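# Move SOC bottle from fridge bin to bench, shut door

## Task

Find the bottle marked SOC among the four in the refrigerator's bin, lift it out and set it upright on the bench. The other three must remain upright inside the refrigerator, and the refrigerator door must end up closed. If no bottle carries the SOC lettering, take none out, close the door, and press the CALL key on the operator panel until it latches down.

## Robot and tools

ROBOT. Two arms, left_arm and right_arm, each with six joints and a parallel gripper. Each arm rides its own carriage on one floor track: left_rail carries left_arm and is always the one toward +y; right_rail carries right_arm. These names do not match image left and right.

FRAME. One scene frame is fixed to the table. z = 0 is the table top, +z is up, +x is the direction the arms face, +y is to their left. The track runs along y at x = 0, with y = 0 at its middle; the table starts at x = 0.17 m. An arm's base sits at x = 0, y = its carriage's position_m, z = 0.04 m. Printed hand positions can be off by a few centimetres.

THE ROW. Arm motion is always written as a row of 18 numbers, each in [-1, 1], even if one arm stays still: left_arm's six joint numbers (shoulder pan, shoulder lift, elbow, wrist 1, wrist 2, wrist 3), then its gripper position, force_limit, speed; then the same nine for right_arm. Joint numbers are offsets, not poses: they count from the Joint targets shown when the call begins (not from the previous row), with 1.0 = 2.222 rad. Sending 0 for all six joints keeps an arm at its targets. The three gripper numbers are absolute commands: position +1 is fully open (140 mm), about -0.8 brings the pads together, -1 closes until something blocks them; force_limit -1 to +1 sets grip force (about 14 N to 58 N at slow close); speed -1 to +1 sets closing speed (about 30 to 250 mm/s). A 0 is a real command, so to leave a gripper alone repeat its last three numbers.

TOOLS.
execute_actions: actions is a list with one action (or empty, which just returns state plus all cameras). The action may hold rows (1 to 15 rows, one per 1/30 s step), steps (1 to 450, default 15; after the rows the arms keep heading to the last row), until (ends early when rail conditions hold, e.g. {"all": {"status": "ended"}} or {"left_rail": {"position_status": ["!=", "moving"]}}), and rail commands. cameras picks images by name or ["all"].
move: target is one row or a list of up to 15 rows, every row an offset from the same starting Joint targets. speed is the top joint rate in rad/s (0.01 to 3.14, default 0.5), one value or one per target. blend (rad) rounds corners in a list. stop_force (N, 3 to 120, both arms) ends an arm's path when its wrist senses that much push; use a low speed for touching, and omit it when backing away from contact. zero (with stop_force) re-zeros the sensor first, default true. blocking=false returns early; then call wait or stop before sending more.
wait: seconds 0 to 10, arms hold their last command.
stop: brakes a running move (not the rails).
zoom_image: camera name and region [x0, y0, x1, y1] in image pixels, at most 504 by 504, from the newest images.
zero_wrist_force: arm = left_arm or right_arm.
finished_scene: scene 1; irreversible.

CARRIAGES. Command with {"left_rail": {...}} or {"right_rail": {...}}: position_m is an absolute track position in metres (left_rail -0.8 to 1.5, right_rail -1.5 to 0.8), speed_m_s 0.01 to 1, acceleration_factor 0.1 to 1, or {"stop": true}. Then run an action with until on that rail's position_status leaving moving. Keep carriages at least 0.78 m apart. Wait for arrival before positioning a gripper precisely; a drive carries the arm in its current pose.

RESULTS. Joint positions, Joint velocities and Joint targets have one block per arm: rail (m), then the six joints (rad). end_effector_position (m) is the point between closed pads; fingertips reach roughly 9 to 33 mm past it. Gripper +z is along the fingers, y is the closing direction. object_status: 0 moving, 1 blocked while opening, 2 blocked while closing (a grip), 3 reached target or pads met. position_measured is in counts (3 open, 230 pads touching). Wrist force/torque are in the gripper frame. Wrist depth is a 7x7 grid of distances ahead of each wrist camera. position_status: moving, done, contact_stop, time_out, stopped, stopped_with_arm, stopped_for_other_arm, stopped_for_other_carriage; position_answer taken or not_taken. A move adds a move: line (done, off_target, held, fault, moving). "joint command not followed" means the clearance check altered commands.

CAUTIONS. Nothing may fall off the table or be set on the track or strip; that fails the job. Avoid fast impacts, hard pushes into fixed things, and letting go of moving parts. Around 150 N on an arm, or joint torque past its limit (133 N m big joints, 24.9 N m wrists), stops the arm for 10 s. Never let the arms or grippers press on each other. Holding loads or pushing at an unreachable pose heats motors (fault at 85 °C). left_arm's fingers can fold: grip near the fingertips, and don't jab the tips into surfaces. Large moves may need several calls; each joint target stays within 0.651 rad of the measured angle.

Each tool is called after ">>>" as name(argument=value, ...) on one line, values as JSON.

## Session

>>> execute_actions(actions=[])

Scene clock: 0.00 s.
left_arm: end_effector_position=(+0.3456, +1.2600, +0.5800) position_measured=3 object_status=3 end_effector_quat_wxyz=(+0.000, +0.000, +1.000, +0.000) | right_arm: end_effector_position=(+0.3456, -1.2851, +0.5800) position_measured=3 object_status=3 end_effector_quat_wxyz=(+0.000, +0.000, +1.000, +0.000)
Joint positions: left_arm=[1.233 -0.316 -1.725 0.971 -0.816 -1.571 -0.316] | right_arm=[-1.312 -0.316 -1.725 0.971 -0.816 -1.571 -0.316]
Joint velocities: within noise
Joint torques (N m): no reading
Motor temperatures (°C): left_arm=[43 44 37 50 35 43] | right_arm=[33 30 45 44 34 42]
Wrist force (N): no reading
Wrist torque (N m): no reading
Wrist force, peak (N): no reading
Wrist depth (mm): cam_left_wrist=[644 633 620 623 648 634 1309 / - 648 - 686 665 - 1399 / 675 - - 700 628 - 1466 / - 134 - 694 - 129 1530 / - 112 - - - 121 101 / - 782 - 865 819 833 97 / - 1654 1643 1736 1749 1774 -] | cam_right_wrist=[1398 647 - 674 665 642 632 / 1498 - 676 - - 736 665 / 1564 - - 734 711 - 667 / 1646 123 768 - - 135 699 / - 106 829 837 - 134 99 / - 114 881 - 869 - 93 / - 2034 1986 1955 1940 1896 -]
Joint targets: left_arm=[1.233 -0.316 -1.725 0.971 -0.816 -1.571 -0.316] | right_arm=[-1.312 -0.316 -1.725 0.971 -0.816 -1.571 -0.316]
Tool commands: left_gripper/position=+1.0 left_gripper/force_limit=+1.0 left_gripper/speed=+1.0 right_gripper/position=+1.0 right_gripper/force_limit=+1.0 right_gripper/speed=+1.0
left_rail: position_m=1.233 position_status=done
right_rail: position_m=-1.312 position_status=done

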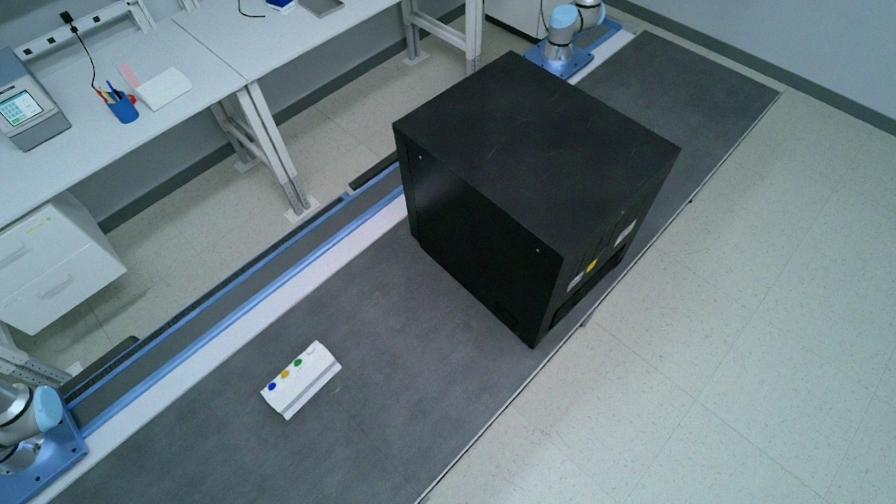

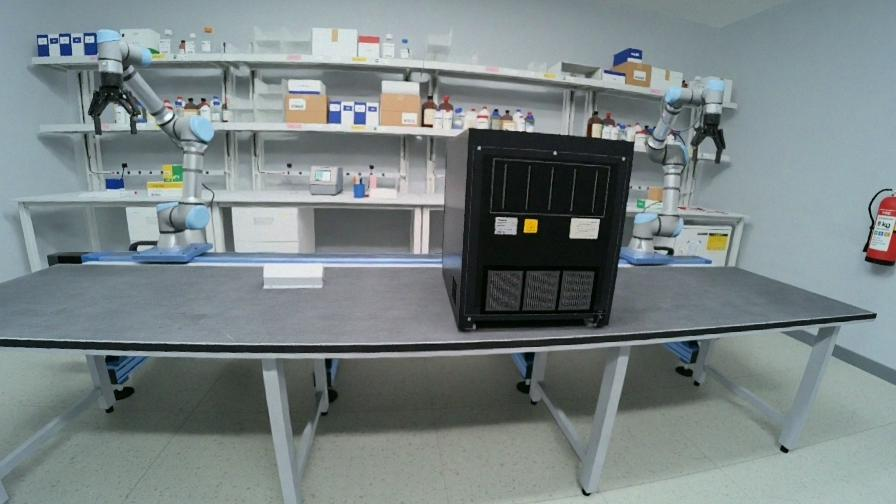

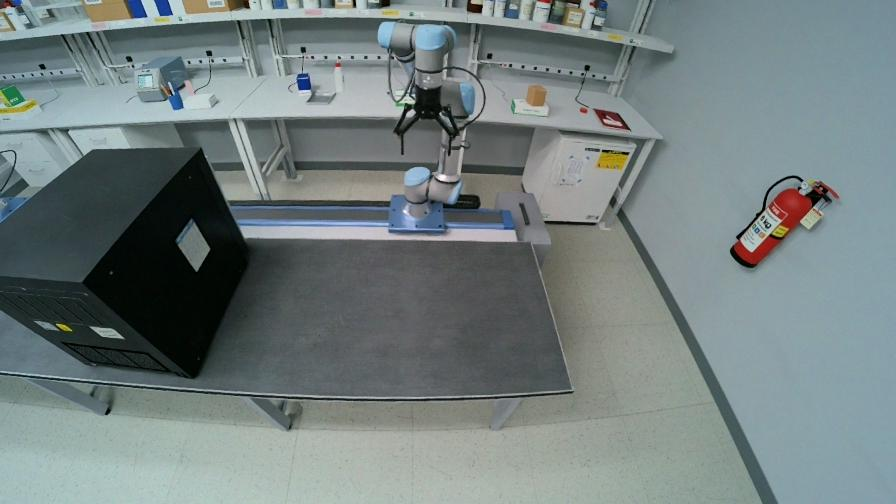

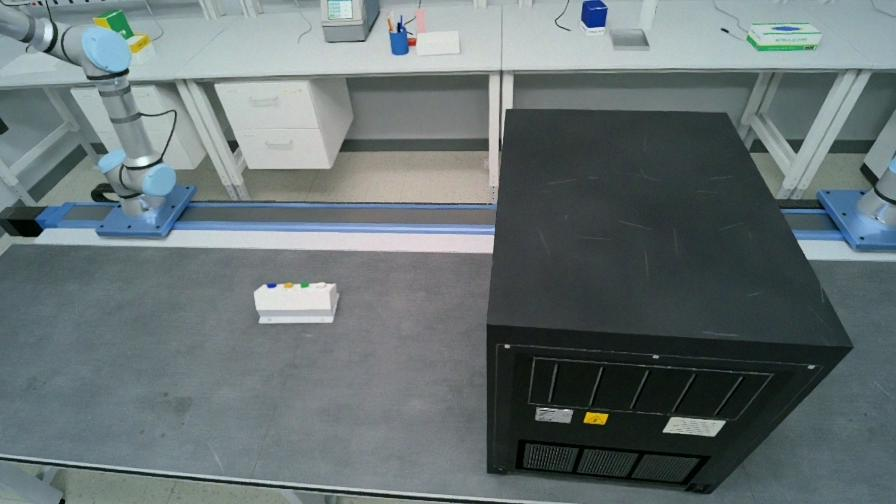

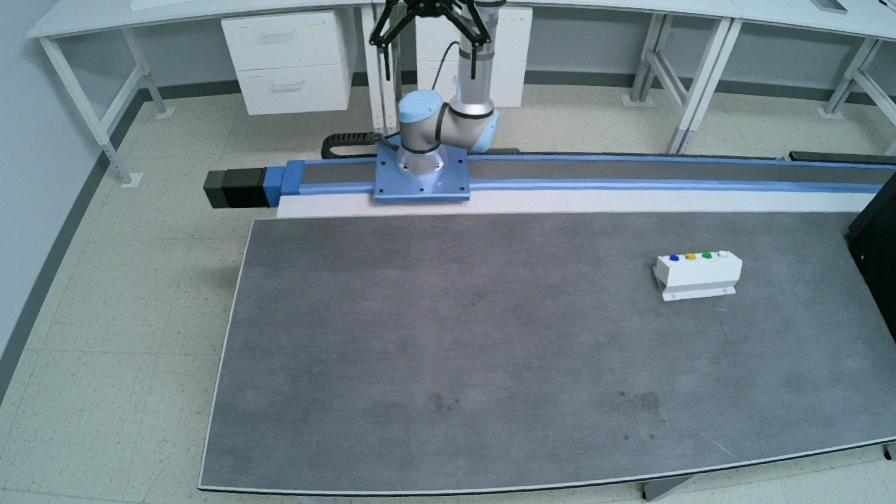

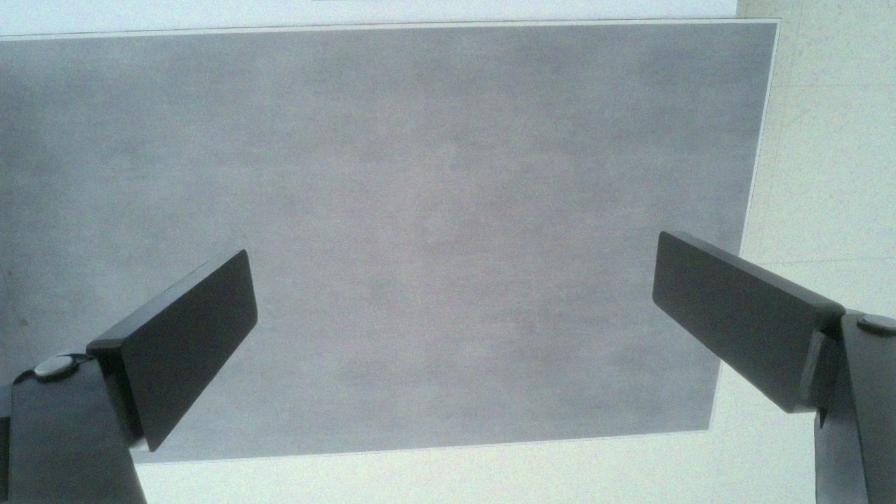

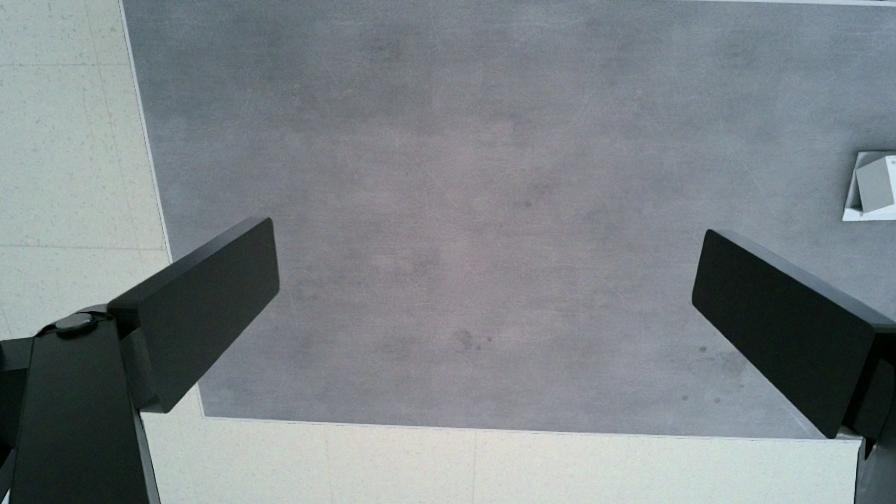

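>>> move(target=[-0.713,-0.079,0.418,-0.938,0.212,-1,1,1,1,0,0,0,0,0,0,1,1,1], speed=0.8)

>>> move(target=[0,0,0,0,0,-0.271,1,1,1,0,0,0,0,0,0,1,1,1], speed=0.8, cameras=["cam_left_wrist","cam_bench_left","cam_low"])

Scene clock: 46.27 s.
left_arm: end_effector_position=(+0.0828, +0.6259, +0.6361) position_measured=3 object_status=3 end_effector_quat_wxyz=(-0.216, -0.377, +0.681, -0.589) | right_arm: end_effector_position=(+0.3456, -1.2851, +0.5800) position_measured=3 object_status=3 end_effector_quat_wxyz=(+0.000, +0.000, +1.000, +0.000)
Joint positions: left_arm=[1.233 -1.9 -1.901 1.899 -2.9 -1.1 -2.538] | right_arm=[-1.312 -0.316 -1.725 0.971 -0.816 -1.571 -0.316]
Joint torques (N m): left_arm=[-13.23 -19.9 -12.77 -4.53 2.61 -2.81] | right_arm=[-0.53 -12.63 -20.17 -2.95 -0.02 0.24]
Wrist force (N): left_arm=[-1.1 -0.2 0.4] | right_arm=[0.1 0.1 -0.2]
Wrist torque (N m): left_arm=[-0.23 0.55 0.35] | right_arm=[0.01 -0.01 0.00]
Wrist force, peak (N): left_arm=[-1.5 -0.6 0.1] | right_arm=[-0.2 0.4 -0.3]
Wrist depth (mm): cam_left_wrist=[- - - - - 1712 1761 / - - - - 1611 2720 1712 / - - - - 1289 2024 1493 / - 142 608 749 1083 137 1338 / - 112 436 735 839 121 97 / - 384 383 682 782 704 97 / - 437 446 460 720 651 -] | cam_right_wrist=[1398 653 686 592 658 642 633 / 1472 - 682 - 682 701 686 / 1574 - - - 717 711 680 / 1646 122 749 829 - 145 734 / - 106 - 805 - - 99 / - 106 923 878 - 854 92 / - 1986 1970 1955 1910 1910 -]
Joint targets: left_arm=[1.233 -1.900 -1.901 1.899 -2.900 -1.100 -2.538] | right_arm=[-1.312 -0.316 -1.725 0.971 -0.816 -1.571 -0.316]
left_rail: position_m=1.233 position_status=done
right_rail: position_m=-1.312 position_status=done
move: done

Scene clock: 47.87 s.
left_arm: end_effector_position=(+0.0826, +0.6259, +0.6361) position_measured=3 object_status=3 end_effector_quat_wxyz=(+0.381, +0.562, -0.539, +0.499) | right_arm: end_effector_position=(+0.3456, -1.2851, +0.5800) position_measured=3 object_status=3 end_effector_quat_wxyz=(+0.000, +0.000, +1.000, +0.000)
Joint positions: left_arm=[1.233 -1.9 -1.901 1.899 -2.9 -1.1 -3.14] | right_arm=[-1.312 -0.316 -1.725 0.971 -0.816 -1.571 -0.316]
Joint torques (N m): left_arm=[-14.57 -20.23 -12.37 -4.46 2.47 -2.57] | right_arm=[-0.01 -12.48 -19.56 -2.91 -0.09 0.23]
Wrist force (N): left_arm=[-0.8 -0.4 0.8] | right_arm=[0.2 -0.1 0.0]
Wrist torque (N m): left_arm=[-0.27 0.37 0.32] | right_arm=[-0.01 -0.05 0.00]
Wrist force, peak (N): left_arm=[-0.7 -0.7 1.0] | right_arm=[-0.1 -0.2 -0.3]
Wrist depth (mm): cam_left_wrist=[- - - - - - - / - - - - - - - / 549 525 579 - 3061 1774 - / 382 146 803 1282 1484 138 2377 / - 112 643 999 - 121 97 / - 111 447 - - - 97 / - - 493 758 746 1475 -] | cam_right_wrist=[1414 - - - - - - / 1472 - 707 695 680 - - / 1564 - 794 727 - 751 - / 1657 122 - - - 135 - / - 106 - - 787 - 99 / - 107 845 - 878 - 93 / - 2034 1955 2002 1925 1896 -]
Joint targets: left_arm=[1.233 -1.900 -1.901 1.899 -2.900 -1.100 -3.140] | right_arm=[-1.312 -0.316 -1.725 0.971 -0.816 -1.571 -0.316]
left_rail: position_m=1.233 position_status=done
right_rail: position_m=-1.312 position_status=done
move: done
Images, in order (width x height): cam_low 896x504, cam_bench_left 896x504, cam_left_wrist 896x504.

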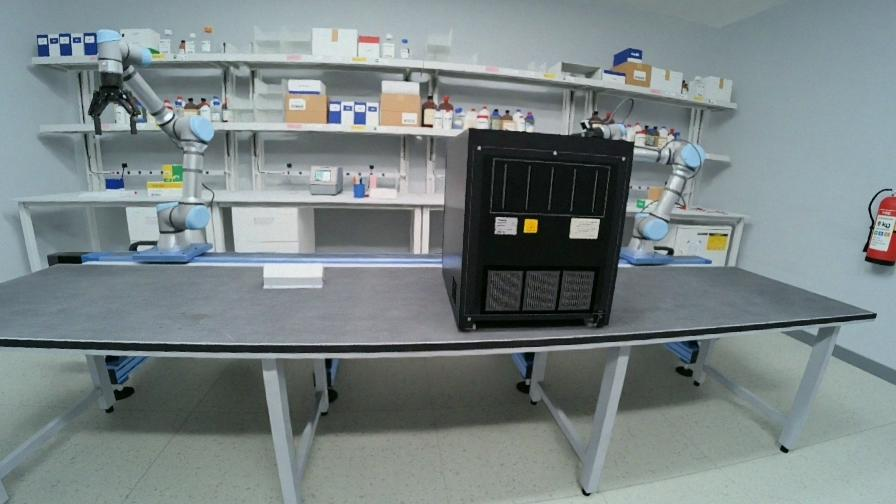

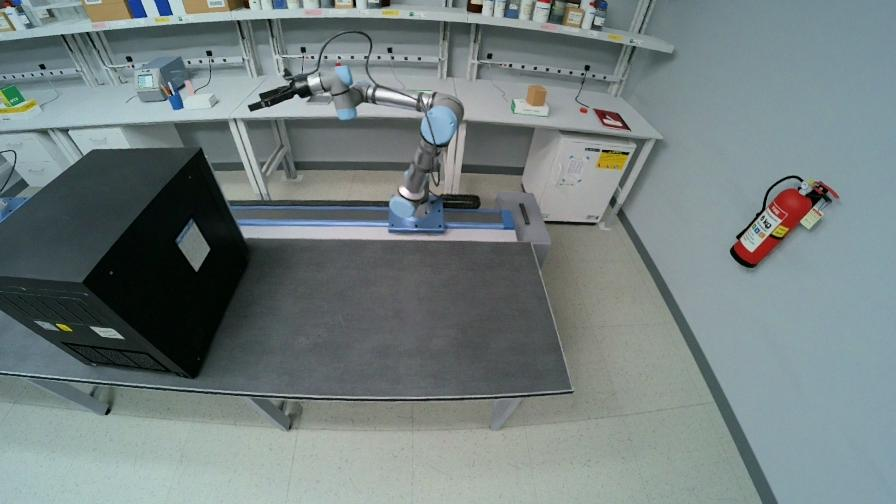

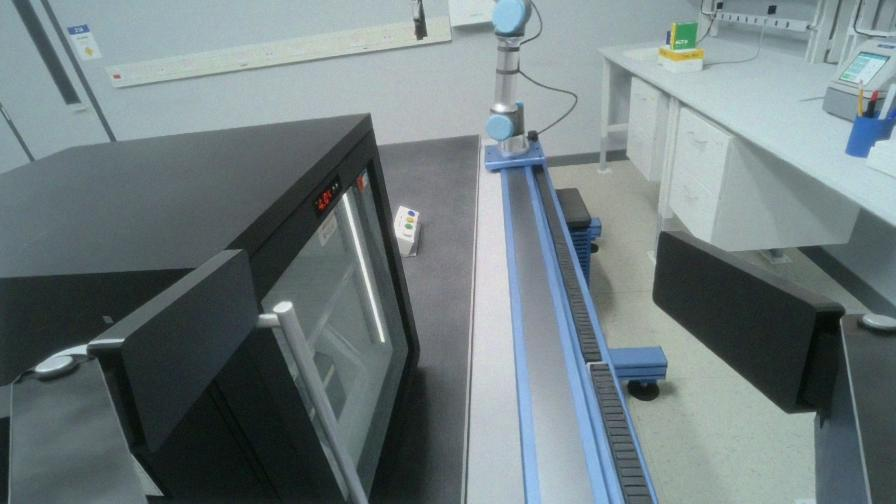

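>>> zoom_image(camera="cam_left_wrist", region=[220, 100, 480, 504])

Scaled by 1.248.

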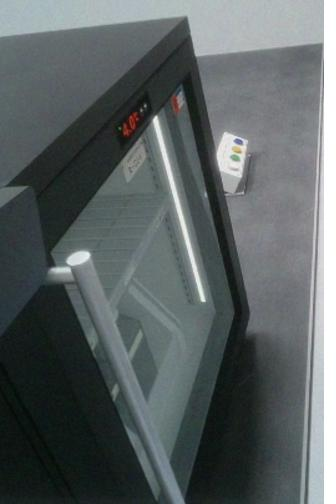

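>>> move(target=[-0.135,0.315,-0.0945,-0.3285,0.7786,0,1,1,1,0,0,0,0,0,0,1,1,1], speed=0.8)

>>> execute_actions(actions=[{"left_rail":{"position_m":0.85,"speed_m_s":0.3},"steps":200,"until":{"left_rail":{"position_status":["!=","moving"]}}}], cameras=["cam_left_wrist","cam_low"])

Scene clock: 87.60 s.
left_arm: end_effector_position=(+0.1246, +0.7503, +0.5145) position_measured=3 object_status=3 end_effector_quat_wxyz=(-0.001, +0.707, +0.000, +0.707) | right_arm: end_effector_position=(+0.3456, -1.2851, +0.5800) position_measured=3 object_status=3 end_effector_quat_wxyz=(+0.000, +0.000, +1.000, +0.000)
Joint positions: left_arm=[1.233 -2.2 -1.201 1.689 -3.63 0.63 -3.14] | right_arm=[-1.312 -0.316 -1.725 0.971 -0.816 -1.571 -0.316]
Joint torques (N m): left_arm=[-14.63 -24.33 -31.12 -0.74 2.32 -2.71] | right_arm=[-0.26 -12.99 -19.44 -3.01 -0.02 0.46]
Wrist force (N): left_arm=[-0.9 -0.8 1.4] | right_arm=[0.0 0.0 -0.2]
Wrist torque (N m): left_arm=[-0.33 0.45 0.33] | right_arm=[0.00 0.01 0.00]
Wrist force, peak (N): left_arm=[-1.7 -1.1 0.5] | right_arm=[0.3 0.3 -0.1]
Wrist depth (mm): cam_left_wrist=[3180 - 4150 - - 4709 - / - - - - - 513 301 / - - 4150 - 4296 - 322 / - 132 3826 3449 - 128 325 / - 112 2720 2577 2661 114 101 / - 841 942 - - - 97 / - - - - - - -] | cam_right_wrist=[1398 660 658 - - - - / 1489 765 - - 693 - - / 1564 - - - - - 699 / 1657 122 145 - - 145 749 / - 106 - 815 834 134 104 / - 106 - 820 872 802 92 / - 2002 2002 1955 1896 1867 -]
Joint targets: left_arm=[1.233 -2.200 -1.201 1.689 -3.630 0.630 -3.140] | right_arm=[-1.312 -0.316 -1.725 0.971 -0.816 -1.571 -0.316]
left_rail: position_m=1.233 position_status=done
right_rail: position_m=-1.312 position_status=done
move: done

Scene clock: 89.50 s.
left_arm: end_effector_position=(+0.1245, +0.3676, +0.5144) position_measured=3 object_status=3 end_effector_quat_wxyz=(-0.001, +0.707, +0.000, +0.707) | right_arm: end_effector_position=(+0.3456, -1.2851, +0.5800) position_measured=3 object_status=3 end_effector_quat_wxyz=(+0.000, +0.000, +1.000, +0.000)
Joint positions: left_arm=[0.85 -2.2 -1.201 1.689 -3.63 0.63 -3.14] | right_arm=[-1.312 -0.316 -1.725 0.971 -0.816 -1.571 -0.316]
Joint torques (N m): left_arm=[-11.08 -37.4 -25.55 0.12 1.93 -2.61] | right_arm=[-0.61 -12.42 -18.7 -3.01 -0.08 0.47]
Wrist force (N): left_arm=[-0.8 -0.8 1.4] | right_arm=[-0.1 0.0 -0.1]
Wrist torque (N m): left_arm=[-0.34 0.42 0.34] | right_arm=[0.01 0.02 0.00]
Wrist force, peak (N): left_arm=[-0.8 -2.4 1.5] | right_arm=[-0.3 0.3 -0.2]
Wrist depth (mm): cam_left_wrist=[- - 3354 - - - 3354 / - - 287 290 283 299 286 / - 3710 284 293 291 291 - / - 141 307 660 646 138 339 / - 112 328 531 514 121 101 / - 110 337 420 435 475 97 / - - 357 600 577 559 -] | cam_right_wrist=[1406 667 - - - 642 630 / 1481 689 - 686 691 - - / 1584 - - 758 - 705 699 / 1625 122 787 - - 135 743 / - 106 - 770 - - 99 / - 106 - - - 837 93 / - 2034 1986 1955 1925 1910 -]
Joint targets: left_arm=[0.850 -2.200 -1.201 1.689 -3.630 0.630 -3.140] | right_arm=[-1.312 -0.316 -1.725 0.971 -0.816 -1.571 -0.316]
Tool commands: left_gripper/position=+1.0 left_gripper/force_limit=+1.0 left_gripper/speed=+1.0 right_gripper/position=+1.0 right_gripper/force_limit=+1.0 right_gripper/speed=+1.0
left_rail: position_m=0.850 speed_m_s=0.30 position_status=done
right_rail: position_m=-1.312 position_status=done
Images, in order (width x height): cam_low 896x504, cam_left_wrist 896x504.

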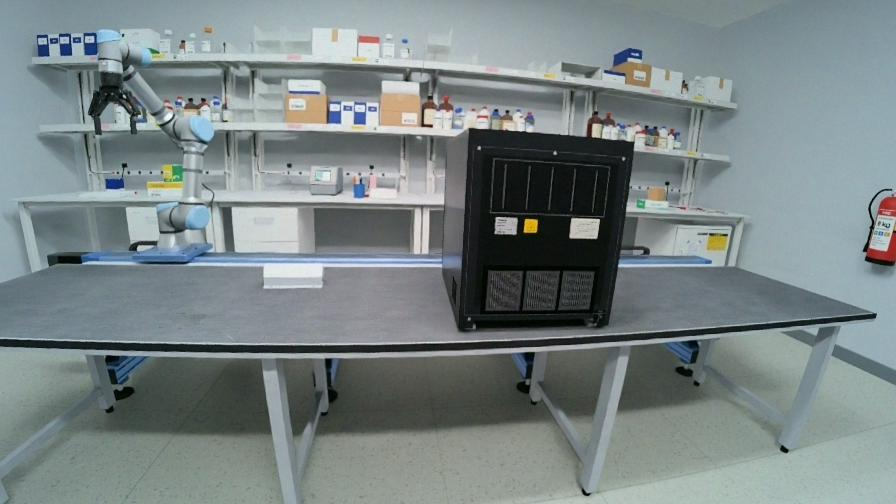

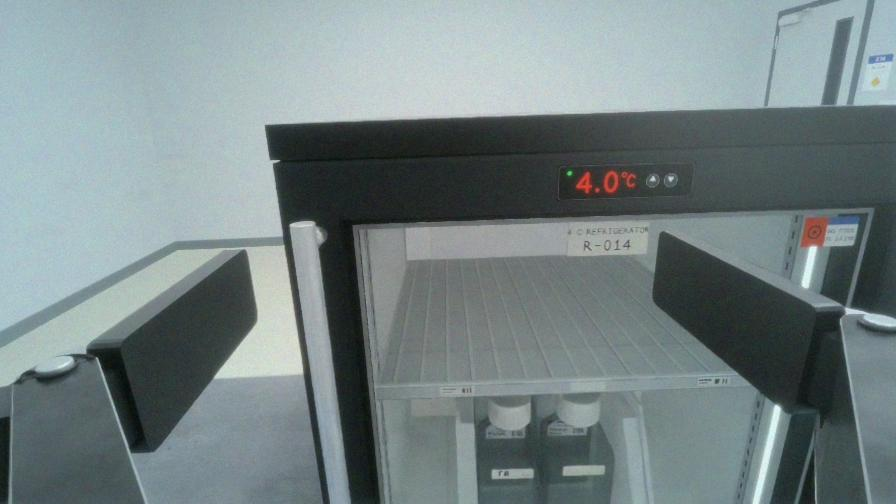

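>>> move(target=[0,0.160,0.062,-0.222,0,0,1,1,1,0,0,0,0,0,0,1,1,1], cameras=["cam_left_wrist"])

>>> zoom_image(camera="cam_left_wrist", region=[350, 200, 750, 500])

Scene clock: 97.93 s.
left_arm: end_effector_position=(+0.1246, +0.3677, +0.2942) position_measured=3 object_status=3 end_effector_quat_wxyz=(-0.001, +0.707, +0.000, +0.707) | right_arm: end_effector_position=(+0.3456, -1.2851, +0.5800) position_measured=3 object_status=3 end_effector_quat_wxyz=(+0.000, +0.000, +1.000, +0.000)
Joint positions: left_arm=[0.85 -2.2 -0.846 1.827 -4.123 0.63 -3.14] | right_arm=[-1.312 -0.316 -1.725 0.971 -0.816 -1.571 -0.316]
Joint torques (N m): left_arm=[1.22 -32.44 1.22 -0.7 1.7 -2.52] | right_arm=[-0.75 -12.98 -19.11 -3.11 0.06 0.71]
Wrist force (N): left_arm=[-0.8 -0.7 1.2] | right_arm=[-0.1 0.0 -0.1]
Wrist torque (N m): left_arm=[-0.33 0.43 0.34] | right_arm=[0.01 0.02 0.00]
Wrist force, peak (N): left_arm=[-2.3 -0.9 1.4] | right_arm=[0.1 0.1 -0.4]
Wrist depth (mm): cam_left_wrist=[- - 271 - 638 518 363 / - - 278 - - 492 349 / - - 298 346 353 358 352 / - 3710 311 - 551 127 356 / - 112 330 537 391 121 97 / - 111 339 429 423 419 97 / - 427 358 369 372 - -] | cam_right_wrist=[1430 - 660 657 - - 637 / 1481 697 727 - - - - / 1564 723 734 747 - - 709 / 1635 127 775 - 751 135 - / - 106 - - - - 98 / - 866 - 869 799 851 92 / - 2034 1986 1940 1940 1925 -]
Joint targets: left_arm=[0.850 -2.200 -0.845 1.827 -4.123 0.630 -3.140] | right_arm=[-1.312 -0.316 -1.725 0.971 -0.816 -1.571 -0.316]
left_rail: position_m=0.850 speed_m_s=0.30 position_status=done
right_rail: position_m=-1.312 position_status=done
move: done
Images, in order (width x height): cam_left_wrist 896x504.

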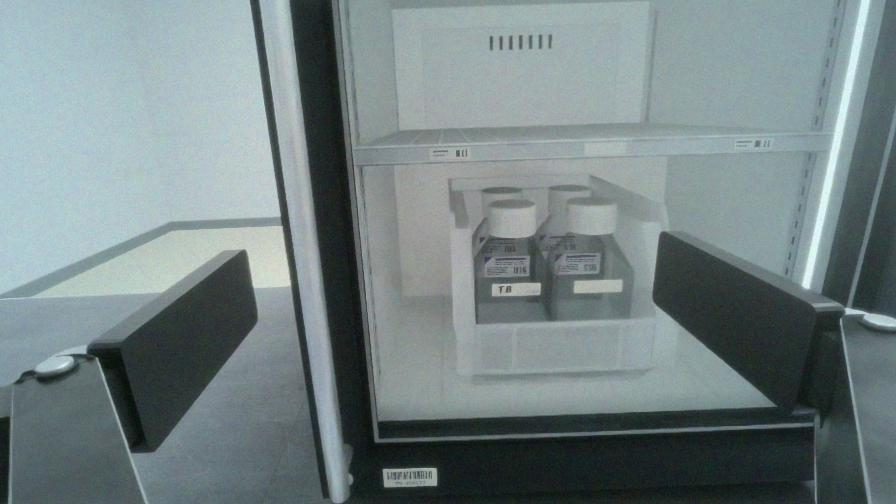

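Scaled by 1.260.

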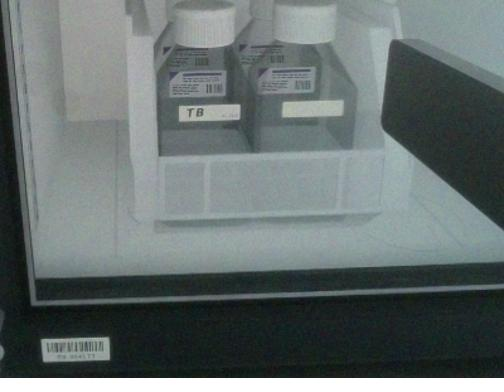

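>>> execute_actions(actions=[{"left_rail":{"position_m":0.935},"steps":100,"until":{"left_rail":{"position_status":["!=","moving"]}}}], cameras=["cam_left_wrist"])

>>> zoom_image(camera="cam_left_wrist", region=[450, 170, 800, 400])

Scene clock: 111.80 s.
left_arm: end_effector_position=(+0.1246, +0.4527, +0.2941) position_measured=3 object_status=3 end_effector_quat_wxyz=(-0.001, +0.707, +0.000, +0.707) | right_arm: end_effector_position=(+0.3456, -1.2851, +0.5800) position_measured=3 object_status=3 end_effector_quat_wxyz=(+0.000, +0.000, +1.000, +0.000)
Joint positions: left_arm=[0.935 -2.2 -0.845 1.827 -4.123 0.63 -3.14] | right_arm=[-1.312 -0.316 -1.725 0.971 -0.816 -1.571 -0.316]
Joint torques (N m): left_arm=[9.19 -38.58 -2.68 0.53 1.53 -2.26] | right_arm=[-0.35 -13.54 -18.44 -3.11 0.13 0.87]
Wrist force (N): left_arm=[-1.0 -0.8 1.3] | right_arm=[-0.2 -0.1 -0.1]
Wrist torque (N m): left_arm=[-0.34 0.47 0.34] | right_arm=[-0.02 0.04 0.01]
Wrist force, peak (N): left_arm=[-1.0 -2.3 1.4] | right_arm=[0.4 0.0 -0.2]
Wrist depth (mm): cam_left_wrist=[- - - 243 - - 440 / - - - 252 - 579 443 / - - - 288 493 551 427 / - 146 2814 314 629 137 431 / - 112 - 330 515 121 101 / - 109 - 348 425 418 97 / - 427 464 370 362 - -] | cam_right_wrist=[1414 - - 647 647 637 - / 1498 713 736 - - 673 660 / 1584 745 - 730 - - - / 1668 123 - 805 787 145 723 / - 106 - - - 134 99 / - 107 843 - 857 775 92 / - 1986 1955 1925 1955 1896 -]
Joint targets: left_arm=[0.935 -2.200 -0.845 1.827 -4.123 0.630 -3.140] | right_arm=[-1.312 -0.316 -1.725 0.971 -0.816 -1.571 -0.316]
Tool commands: left_gripper/position=+1.0 left_gripper/force_limit=+1.0 left_gripper/speed=+1.0 right_gripper/position=+1.0 right_gripper/force_limit=+1.0 right_gripper/speed=+1.0
left_rail: position_m=0.935 speed_m_s=0.30 position_status=done
right_rail: position_m=-1.312 position_status=done
Images, in order (width x height): cam_left_wrist 896x504.

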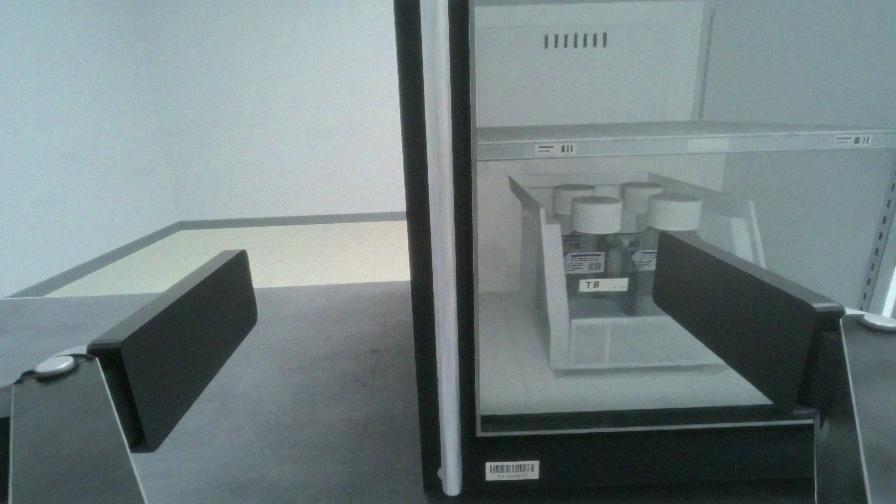

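Scaled by 1.440.

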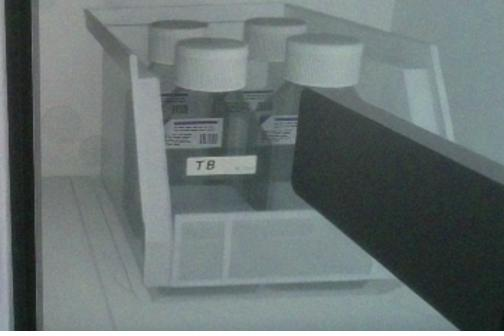

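>>> move(target=[0.0954,-0.0194,0.0431,-0.0239,-0.0959,0,1,1,1,0,0,0,0,0,0,1,1,1], speed=0.15, stop_force=15, cameras=["cam_left_wrist"])

Scene clock: 126.83 s.
left_arm: end_effector_position=(+0.2431, +0.4527, +0.2949) position_measured=3 object_status=3 end_effector_quat_wxyz=(+0.000, +0.707, +0.000, +0.707) | right_arm: end_effector_position=(+0.3456, -1.2851, +0.5800) position_measured=3 object_status=3 end_effector_quat_wxyz=(+0.000, +0.000, +1.000, +0.000)
Joint positions: left_arm=[0.935 -1.988 -0.888 1.923 -4.177 0.417 -3.14] | right_arm=[-1.312 -0.316 -1.725 0.971 -0.816 -1.571 -0.316]
Joint torques (N m): left_arm=[14.65 -49.05 2.43 -1.19 -2.34 -2] | right_arm=[-0.48 -13.84 -18.05 -3.32 0.14 1.19]
Wrist force (N): left_arm=[-0.8 -0.7 1.1] | right_arm=[0.1 0.2 -0.2]
Wrist torque (N m): left_arm=[-0.31 0.43 0.33] | right_arm=[0.04 -0.02 0.01]
Wrist force, peak (N): left_arm=[-0.8 -0.9 1.8] | right_arm=[0.3 0.1 -0.4]
Wrist depth (mm): cam_left_wrist=[2448 - 3710 161 567 - 447 / - - - 168 418 358 447 / - - - 178 245 246 395 / - 147 3265 186 377 128 357 / - 112 772 196 547 121 97 / - 110 620 211 397 287 97 / - - - 222 331 315 -] | cam_right_wrist=[1406 - 662 622 680 633 637 / 1481 - - 669 - - - / 1545 738 721 - - 721 - / 1646 127 740 777 - 135 732 / - 106 - 848 794 134 99 / - 875 923 869 848 829 92 / - 2051 1955 1910 1925 1896 -]
Joint targets: left_arm=[0.935 -1.988 -0.888 1.923 -4.177 0.417 -3.140] | right_arm=[-1.312 -0.316 -1.725 0.971 -0.816 -1.571 -0.316]
left_rail: position_m=0.935 speed_m_s=0.30 position_status=done
right_rail: position_m=-1.312 position_status=done
move: done
Images, in order (width x height): cam_left_wrist 896x504.

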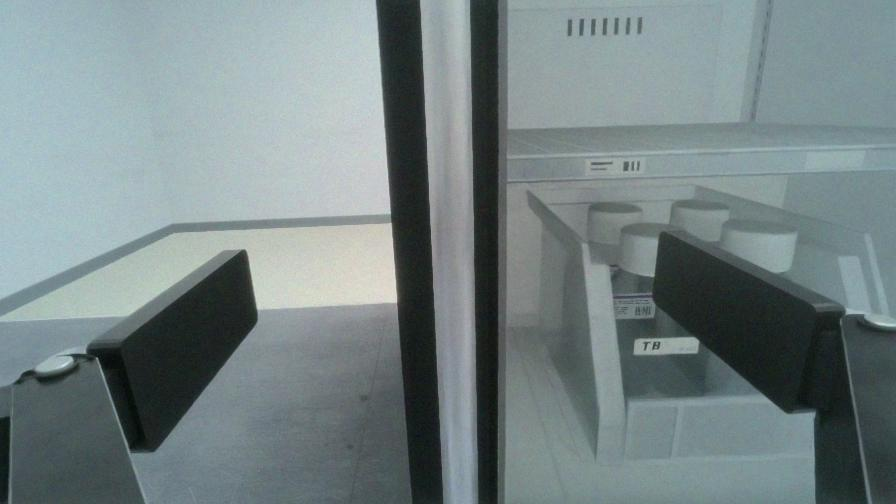

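>>> execute_actions(actions=[{"rows":[[0,0,0,0,0,0,-1,-0.5,-1,0,0,0,0,0,0,1,1,1]],"steps":180}], cameras=["cam_left_wrist"])

Scene clock: 136.73 s.
left_arm: end_effector_position=(+0.2431, +0.4527, +0.2949) position_measured=209 object_status=2 end_effector_quat_wxyz=(+0.000, +0.707, +0.000, +0.707) | right_arm: end_effector_position=(+0.3456, -1.2851, +0.5800) position_measured=3 object_status=3 end_effector_quat_wxyz=(+0.000, +0.000, +1.000, +0.000)
Joint positions: left_arm=[0.935 -1.988 -0.888 1.923 -4.177 0.417 -3.14] | right_arm=[-1.312 -0.316 -1.725 0.971 -0.816 -1.571 -0.316]
Joint torques (N m): left_arm=[-2.56 -26.98 -28.09 4.61 -13.25 -1.89] | right_arm=[-0.7 -14.36 -17.82 -3.45 0.13 1.35]
Wrist force (N): left_arm=[4.4 -34.0 -15.3] | right_arm=[0.2 0.1 -0.2]
Wrist torque (N m): left_arm=[0.28 0.40 0.25] | right_arm=[0.03 -0.03 0.00]
Wrist force, peak (N): left_arm=[4.7 -34.1 -15.6] | right_arm=[0.3 0.1 -0.4]
Wrist depth (mm): cam_left_wrist=[- - - 161 - - 449 / - 3710 - 170 - 370 450 / - - - 179 247 244 414 / - 3180 3309 148 396 335 351 / 2111 - 89 155 96 386 353 / - - 74 165 75 74 314 / - - - - - 72 -] | cam_right_wrist=[1398 682 - - - 652 635 / 1481 719 - - 709 676 715 / 1564 - 734 740 699 - - / 1668 122 725 740 - 134 715 / - 106 860 784 807 - 99 / - 106 - 860 - - 92 / - 1986 1986 1970 1925 1896 -]
Joint targets: left_arm=[0.935 -1.988 -0.888 1.923 -4.177 0.417 -3.140] | right_arm=[-1.312 -0.316 -1.725 0.971 -0.816 -1.571 -0.316]
left_rail: position_m=0.935 speed_m_s=0.30 position_status=done
right_rail: position_m=-1.312 position_status=done
Images, in order (width x height): cam_left_wrist 896x504.

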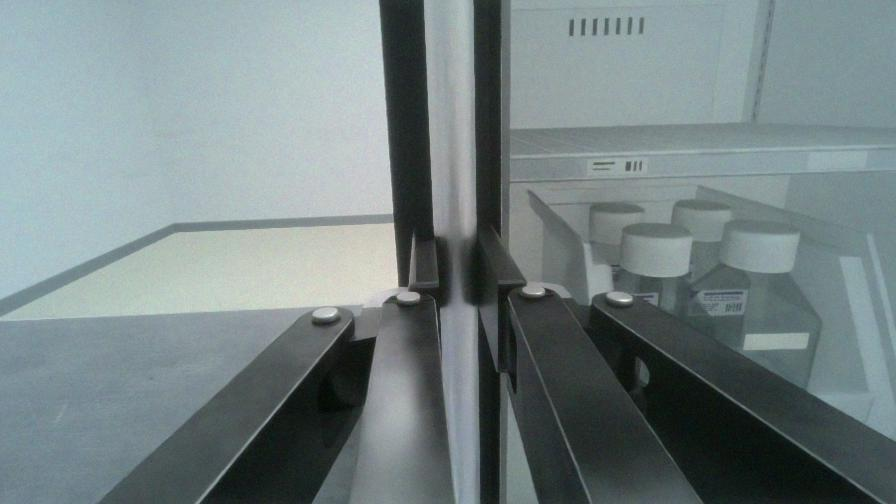

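>>> execute_actions(actions=[{"left_rail":{"position_m":0.939,"speed_m_s":0.02},"steps":60,"until":{"left_rail":{"position_status":["!=","moving"]}}}])

Scene clock: 141.40 s.
left_arm: end_effector_position=(+0.2430, +0.4558, +0.2948) position_measured=209 object_status=2 end_effector_quat_wxyz=(+0.001, +0.707, -0.001, +0.707) | right_arm: end_effector_position=(+0.3456, -1.2851, +0.5800) position_measured=3 object_status=3 end_effector_quat_wxyz=(+0.000, +0.000, +1.000, +0.000)
Joint positions: left_arm=[0.939 -1.988 -0.888 1.923 -4.176 0.415 -3.14] | right_arm=[-1.312 -0.316 -1.725 0.971 -0.816 -1.571 -0.316]
Joint torques (N m): left_arm=[1.22 -43.91 0.11 -3.95 13.73 -1.76] | right_arm=[-0.38 -14.36 -17.68 -3.37 0.13 1.15]
Wrist force (N): left_arm=[-9.4 49.2 8.5] | right_arm=[0.0 -0.2 -0.1]
Wrist torque (N m): left_arm=[-1.06 0.38 0.25] | right_arm=[-0.03 0.00 0.00]
Wrist force, peak (N): left_arm=[-9.6 49.6 8.4] | right_arm=[0.1 0.0 -0.5]
Wrist depth (mm): cam_left_wrist=[- - - 162 551 - 449 / - - - 170 603 538 394 / 3023 3309 - 180 246 246 244 / - 3309 3401 150 393 386 322 / - 2400 89 155 96 387 315 / - - 75 73 75 74 317 / - - - - - 72 -] | cam_right_wrist=[1398 - - - - 615 - / 1455 682 - - - - - / 1574 738 - - - 723 - / 1679 122 872 - 782 135 730 / - 106 - - - - 104 / - 114 - - - - 93 / - 2002 1955 1955 1896 1896 -]
Joint targets: left_arm=[0.939 -1.988 -0.888 1.923 -4.177 0.417 -3.140] | right_arm=[-1.312 -0.316 -1.725 0.971 -0.816 -1.571 -0.316]
Tool commands: left_gripper/position=-1.0 left_gripper/force_limit=-0.5 left_gripper/speed=-1.0 right_gripper/position=+1.0 right_gripper/force_limit=+1.0 right_gripper/speed=+1.0
left_rail: position_m=0.939 speed_m_s=0.02 position_status=done
right_rail: position_m=-1.312 position_status=done

>>> execute_actions(actions=[{"left_rail":{"position_m":0.9367,"speed_m_s":0.02},"steps":60,"until":{"left_rail":{"position_status":["!=","moving"]}}}])

>>> move(target=[-0.0320,0.0074,-0.0172,0.0100,0.0321,0,-1,-0.5,-1,0,0,0,0,0,0,1,1,1], speed=0.05, cameras=["cam_left_wrist"])

Scene clock: 150.73 s.
left_arm: end_effector_position=(+0.2431, +0.4545, +0.2949) position_measured=209 object_status=2 end_effector_quat_wxyz=(+0.000, +0.707, +0.000, +0.707) | right_arm: end_effector_position=(+0.3456, -1.2851, +0.5800) position_measured=3 object_status=3 end_effector_quat_wxyz=(+0.000, +0.000, +1.000, +0.000)
Joint positions: left_arm=[0.937 -1.988 -0.889 1.923 -4.177 0.417 -3.14] | right_arm=[-1.312 -0.316 -1.725 0.971 -0.816 -1.571 -0.316]
Joint torques (N m): left_arm=[15.21 -49.32 1.3 -0.75 4.84 -1.44] | right_arm=[-0.83 -15.02 -17.5 -3.51 0.11 1.27]
Wrist force (N): left_arm=[-4.7 12.7 1.9] | right_arm=[-0.2 0.0 -0.2]
Wrist torque (N m): left_arm=[-0.57 0.37 0.22] | right_arm=[0.00 0.04 0.01]
Wrist force, peak (N): left_arm=[-9.9 49.5 8.3] | right_arm=[0.0 0.2 -0.5]
Wrist depth (mm): cam_left_wrist=[- - - 161 - 562 447 / - - 3222 170 - 576 430 / - - 4081 180 246 245 244 / - 3139 3498 149 389 389 336 / 2524 2354 94 155 96 386 333 / 564 - 75 165 75 74 290 / - - - - - - -] | cam_right_wrist=[1430 - - - - - 619 / 1507 - - - - - 669 / 1574 747 - - - 703 - / 1646 127 - - - 135 - / - 106 843 - - 125 98 / - 881 951 934 - - 93 / - 2051 2002 1955 1910 1896 -]
Joint targets: left_arm=[0.937 -1.988 -0.888 1.923 -4.177 0.417 -3.140] | right_arm=[-1.312 -0.316 -1.725 0.971 -0.816 -1.571 -0.316]
Tool commands: left_gripper/position=-1.0 left_gripper/force_limit=-0.5 left_gripper/speed=-1.0 right_gripper/position=+1.0 right_gripper/force_limit=+1.0 right_gripper/speed=+1.0
left_rail: position_m=0.937 speed_m_s=0.02 position_status=done
right_rail: position_m=-1.312 position_status=done

Scene clock: 152.60 s.
left_arm: end_effector_position=(+0.2032, +0.4493, +0.2949) position_measured=209 object_status=2 end_effector_quat_wxyz=(+0.000, +0.707, -0.001, +0.707) | right_arm: end_effector_position=(+0.3456, -1.2851, +0.5800) position_measured=3 object_status=3 end_effector_quat_wxyz=(+0.000, +0.000, +1.000, +0.000)
Joint positions: left_arm=[0.937 -2.059 -0.872 1.885 -4.154 0.488 -3.14] | right_arm=[-1.312 -0.316 -1.725 0.971 -0.816 -1.571 -0.316]
Joint torques (N m): left_arm=[-15.09 -30.99 -20.97 3.2 3.73 -1.49] | right_arm=[-0.16 -14.87 -17.15 -3.61 0.16 1.2]
Wrist force (N): left_arm=[-0.8 4.4 3.0] | right_arm=[0.0 0.0 -0.2]
Wrist torque (N m): left_arm=[-0.23 0.18 0.17] | right_arm=[-0.01 0.01 0.01]
Wrist force, peak (N): left_arm=[-4.5 14.0 12.4] | right_arm=[0.0 0.2 -0.5]
Wrist depth (mm): cam_left_wrist=[- - - 160 606 587 430 / - - - 169 419 614 442 / 3309 - - 181 279 283 409 / - 3886 3354 151 435 425 409 / - 2847 89 156 97 383 391 / - - 75 165 75 74 394 / - - - - - 72 -] | cam_right_wrist=[1406 676 - 671 643 - 635 / 1498 730 697 707 721 678 - / 1594 749 754 723 - 715 693 / 1646 127 - 787 - 134 736 / - 106 - 812 - 134 99 / - 106 977 - 843 - 93 / - 2018 2018 1940 1896 1896 -]
Joint targets: left_arm=[0.937 -2.059 -0.872 1.885 -4.154 0.489 -3.140] | right_arm=[-1.312 -0.316 -1.725 0.971 -0.816 -1.571 -0.316]
left_rail: position_m=0.937 speed_m_s=0.02 position_status=done
right_rail: position_m=-1.312 position_status=done
move: done
Images, in order (width x height): cam_left_wrist 896x504.

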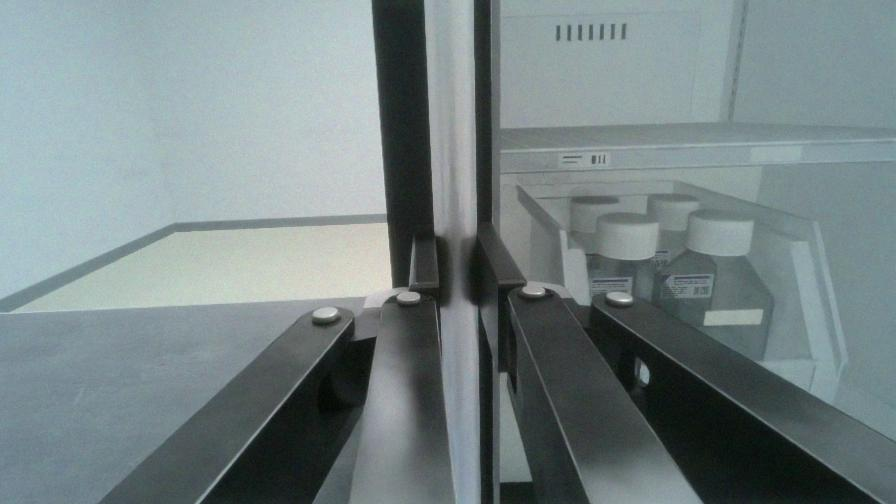

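>>> move(target=[[-0.0473,0.0246,-0.0563,0.0317,0.0473,0,-1,-0.5,-1,0,0,0,0,0,0,1,1,1],[-0.0825,0.0701,-0.1577,0.0876,0.0825,0,-1,-0.5,-1,0,0,0,0,0,0,1,1,1]], speed=0.1, blend=0.03, cameras=["cam_left_wrist"])

Scene clock: 172.73 s.
left_arm: end_effector_position=(+0.0492, +0.3929, +0.2950) position_measured=209 object_status=2 end_effector_quat_wxyz=(+0.000, +0.707, -0.001, +0.707) | right_arm: end_effector_position=(+0.3456, -1.2851, +0.5800) position_measured=3 object_status=3 end_effector_quat_wxyz=(+0.000, +0.000, +1.000, +0.000)
Joint positions: left_arm=[0.937 -2.242 -0.716 1.535 -3.96 0.672 -3.14] | right_arm=[-1.312 -0.316 -1.725 0.971 -0.816 -1.571 -0.316]
Joint torques (N m): left_arm=[-22.37 -43.09 -24.67 4.25 10.2 -1.12] | right_arm=[-0.51 -15.05 -16.71 -3.68 0.19 1.24]
Wrist force (N): left_arm=[-9.6 25.5 18.1] | right_arm=[0.0 0.3 -0.3]
Wrist torque (N m): left_arm=[-0.53 0.17 0.20] | right_arm=[0.05 -0.01 0.00]
Wrist force, peak (N): left_arm=[13.1 -42.8 -15.0] | right_arm=[0.0 0.0 -0.5]
Wrist depth (mm): cam_left_wrist=[- - 156 134 742 560 387 / - - - 136 430 492 373 / - 4221 171 171 - 486 380 / - 2915 205 149 551 532 407 / - - 94 154 97 533 415 / - - 74 73 75 71 - / - - - - - 72 -] | cam_right_wrist=[1398 - 648 - - - - / 1455 725 - 715 - - - / 1604 1564 725 - - - - / 1657 127 754 736 756 145 - / - 106 848 - 799 134 99 / - 107 890 - - - 92 / - 2002 1940 1970 1925 1925 -]
Joint targets: left_arm=[0.937 -2.243 -0.716 1.534 -3.960 0.672 -3.140] | right_arm=[-1.312 -0.316 -1.725 0.971 -0.816 -1.571 -0.316]
left_rail: position_m=0.937 speed_m_s=0.02 position_status=done
right_rail: position_m=-1.312 position_status=done
move: done
Images, in order (width x height): cam_left_wrist 896x504.

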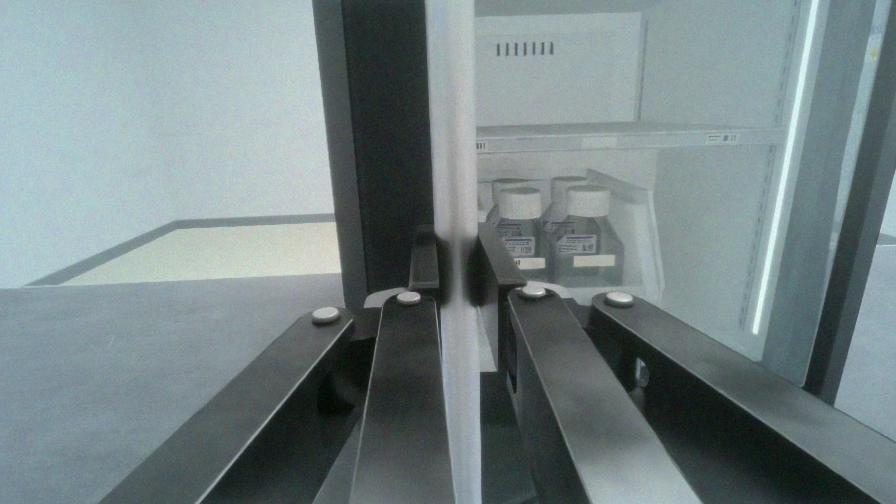

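>>> execute_actions(actions=[{"rows":[[0,0,0,0,0,0,0.1,-0.5,-1,0,0,0,0,0,0,1,1,1]],"steps":75}])

>>> move(target=[-0.0340,0.0217,-0.0476,0.0259,0.0340,0,0.1,-0.5,-1,0,0,0,0,0,0,1,1,1], speed=0.1, cameras=["cam_left_wrist"])

>>> zoom_image(camera="cam_left_wrist", region=[420, 130, 720, 330])

Scene clock: 203.37 s.
left_arm: end_effector_position=(+0.0490, +0.3930, +0.2950) position_measured=117 object_status=3 end_effector_quat_wxyz=(+0.000, +0.707, -0.001, +0.707) | right_arm: end_effector_position=(+0.3456, -1.2851, +0.5800) position_measured=3 object_status=3 end_effector_quat_wxyz=(+0.000, +0.000, +1.000, +0.000)
Joint positions: left_arm=[0.937 -2.243 -0.716 1.534 -3.96 0.672 -3.14] | right_arm=[-1.312 -0.316 -1.725 0.971 -0.816 -1.571 -0.316]
Joint torques (N m): left_arm=[11.37 -46.61 -20.48 -0.5 -2.27 -0.88] | right_arm=[-0.29 -15.36 -16.7 -3.71 0.32 1.3]
Wrist force (N): left_arm=[1.0 0.1 0.6] | right_arm=[0.2 0.1 0.0]
Wrist torque (N m): left_arm=[-0.17 -0.01 0.34] | right_arm=[0.02 -0.05 0.00]
Wrist force, peak (N): left_arm=[-5.8 27.9 20.1] | right_arm=[0.1 0.1 -0.5]
Wrist depth (mm): cam_left_wrist=[- - 310 641 - 555 389 / - - 352 444 388 556 376 / 3099 - 363 423 507 532 380 / - 4014 340 599 161 537 438 / 865 844 110 547 128 94 93 / - 85 78 437 - 70 - / - - - 447 446 - 70] | cam_right_wrist=[1406 - - 660 643 638 635 / 1554 719 687 674 682 - 655 / 1554 - - - 678 - 671 / 1657 122 - 765 - 134 - / - 106 831 834 799 134 99 / - 887 - - 777 848 93 / - 2018 1986 1955 1896 1854 -]
Joint targets: left_arm=[0.937 -2.243 -0.716 1.534 -3.960 0.672 -3.140] | right_arm=[-1.312 -0.316 -1.725 0.971 -0.816 -1.571 -0.316]
left_rail: position_m=0.937 speed_m_s=0.02 position_status=done
right_rail: position_m=-1.312 position_status=done

Scene clock: 204.93 s.
left_arm: end_effector_position=(-0.0108, +0.3929, +0.2951) position_measured=117 object_status=3 end_effector_quat_wxyz=(+0.000, +0.707, -0.001, +0.707) | right_arm: end_effector_position=(+0.3456, -1.2851, +0.5800) position_measured=3 object_status=3 end_effector_quat_wxyz=(+0.000, +0.000, +1.000, +0.000)
Joint positions: left_arm=[0.937 -2.318 -0.668 1.429 -3.902 0.747 -3.14] | right_arm=[-1.312 -0.316 -1.725 0.971 -0.816 -1.571 -0.316]
Joint torques (N m): left_arm=[-14.88 -40.76 -27.56 3.46 2.43 -0.77] | right_arm=[-0.61 -15.67 -16.19 -3.82 0.24 1.31]
Wrist force (N): left_arm=[1.3 0.4 0.6] | right_arm=[0.1 -0.1 -0.4]
Wrist torque (N m): left_arm=[-0.08 -0.06 0.34] | right_arm=[-0.01 -0.01 0.01]
Wrist force, peak (N): left_arm=[1.4 -0.1 1.5] | right_arm=[0.2 0.0 -0.5]
Wrist depth (mm): cam_left_wrist=[- - - 742 - 586 401 / 3222 - - 712 777 520 3180 / 3023 - - 656 - 524 441 / - 3654 400 731 142 529 - / - - 109 548 128 94 93 / - 85 - 476 - 70 - / - - 453 453 - - 70] | cam_right_wrist=[1398 674 - - 637 638 - / 1481 699 695 - 684 - - / 1564 732 736 693 727 - - / 1657 127 - - 751 135 738 / - 106 - 812 789 787 104 / - 869 845 - 866 - 93 / - 2018 1970 1955 1940 1881 -]
Joint targets: left_arm=[0.937 -2.318 -0.668 1.428 -3.902 0.747 -3.140] | right_arm=[-1.312 -0.316 -1.725 0.971 -0.816 -1.571 -0.316]
left_rail: position_m=0.937 speed_m_s=0.02 position_status=done
right_rail: position_m=-1.312 position_status=done
move: done
Images, in order (width x height): cam_left_wrist 896x504.

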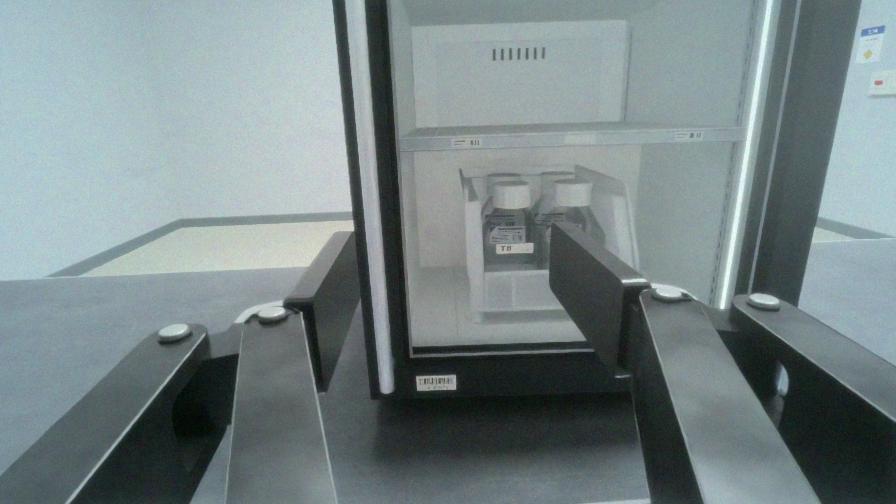

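Scaled by 1.680.

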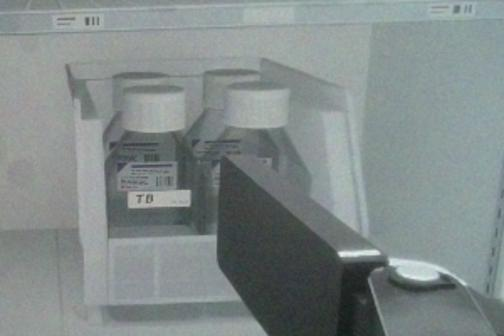

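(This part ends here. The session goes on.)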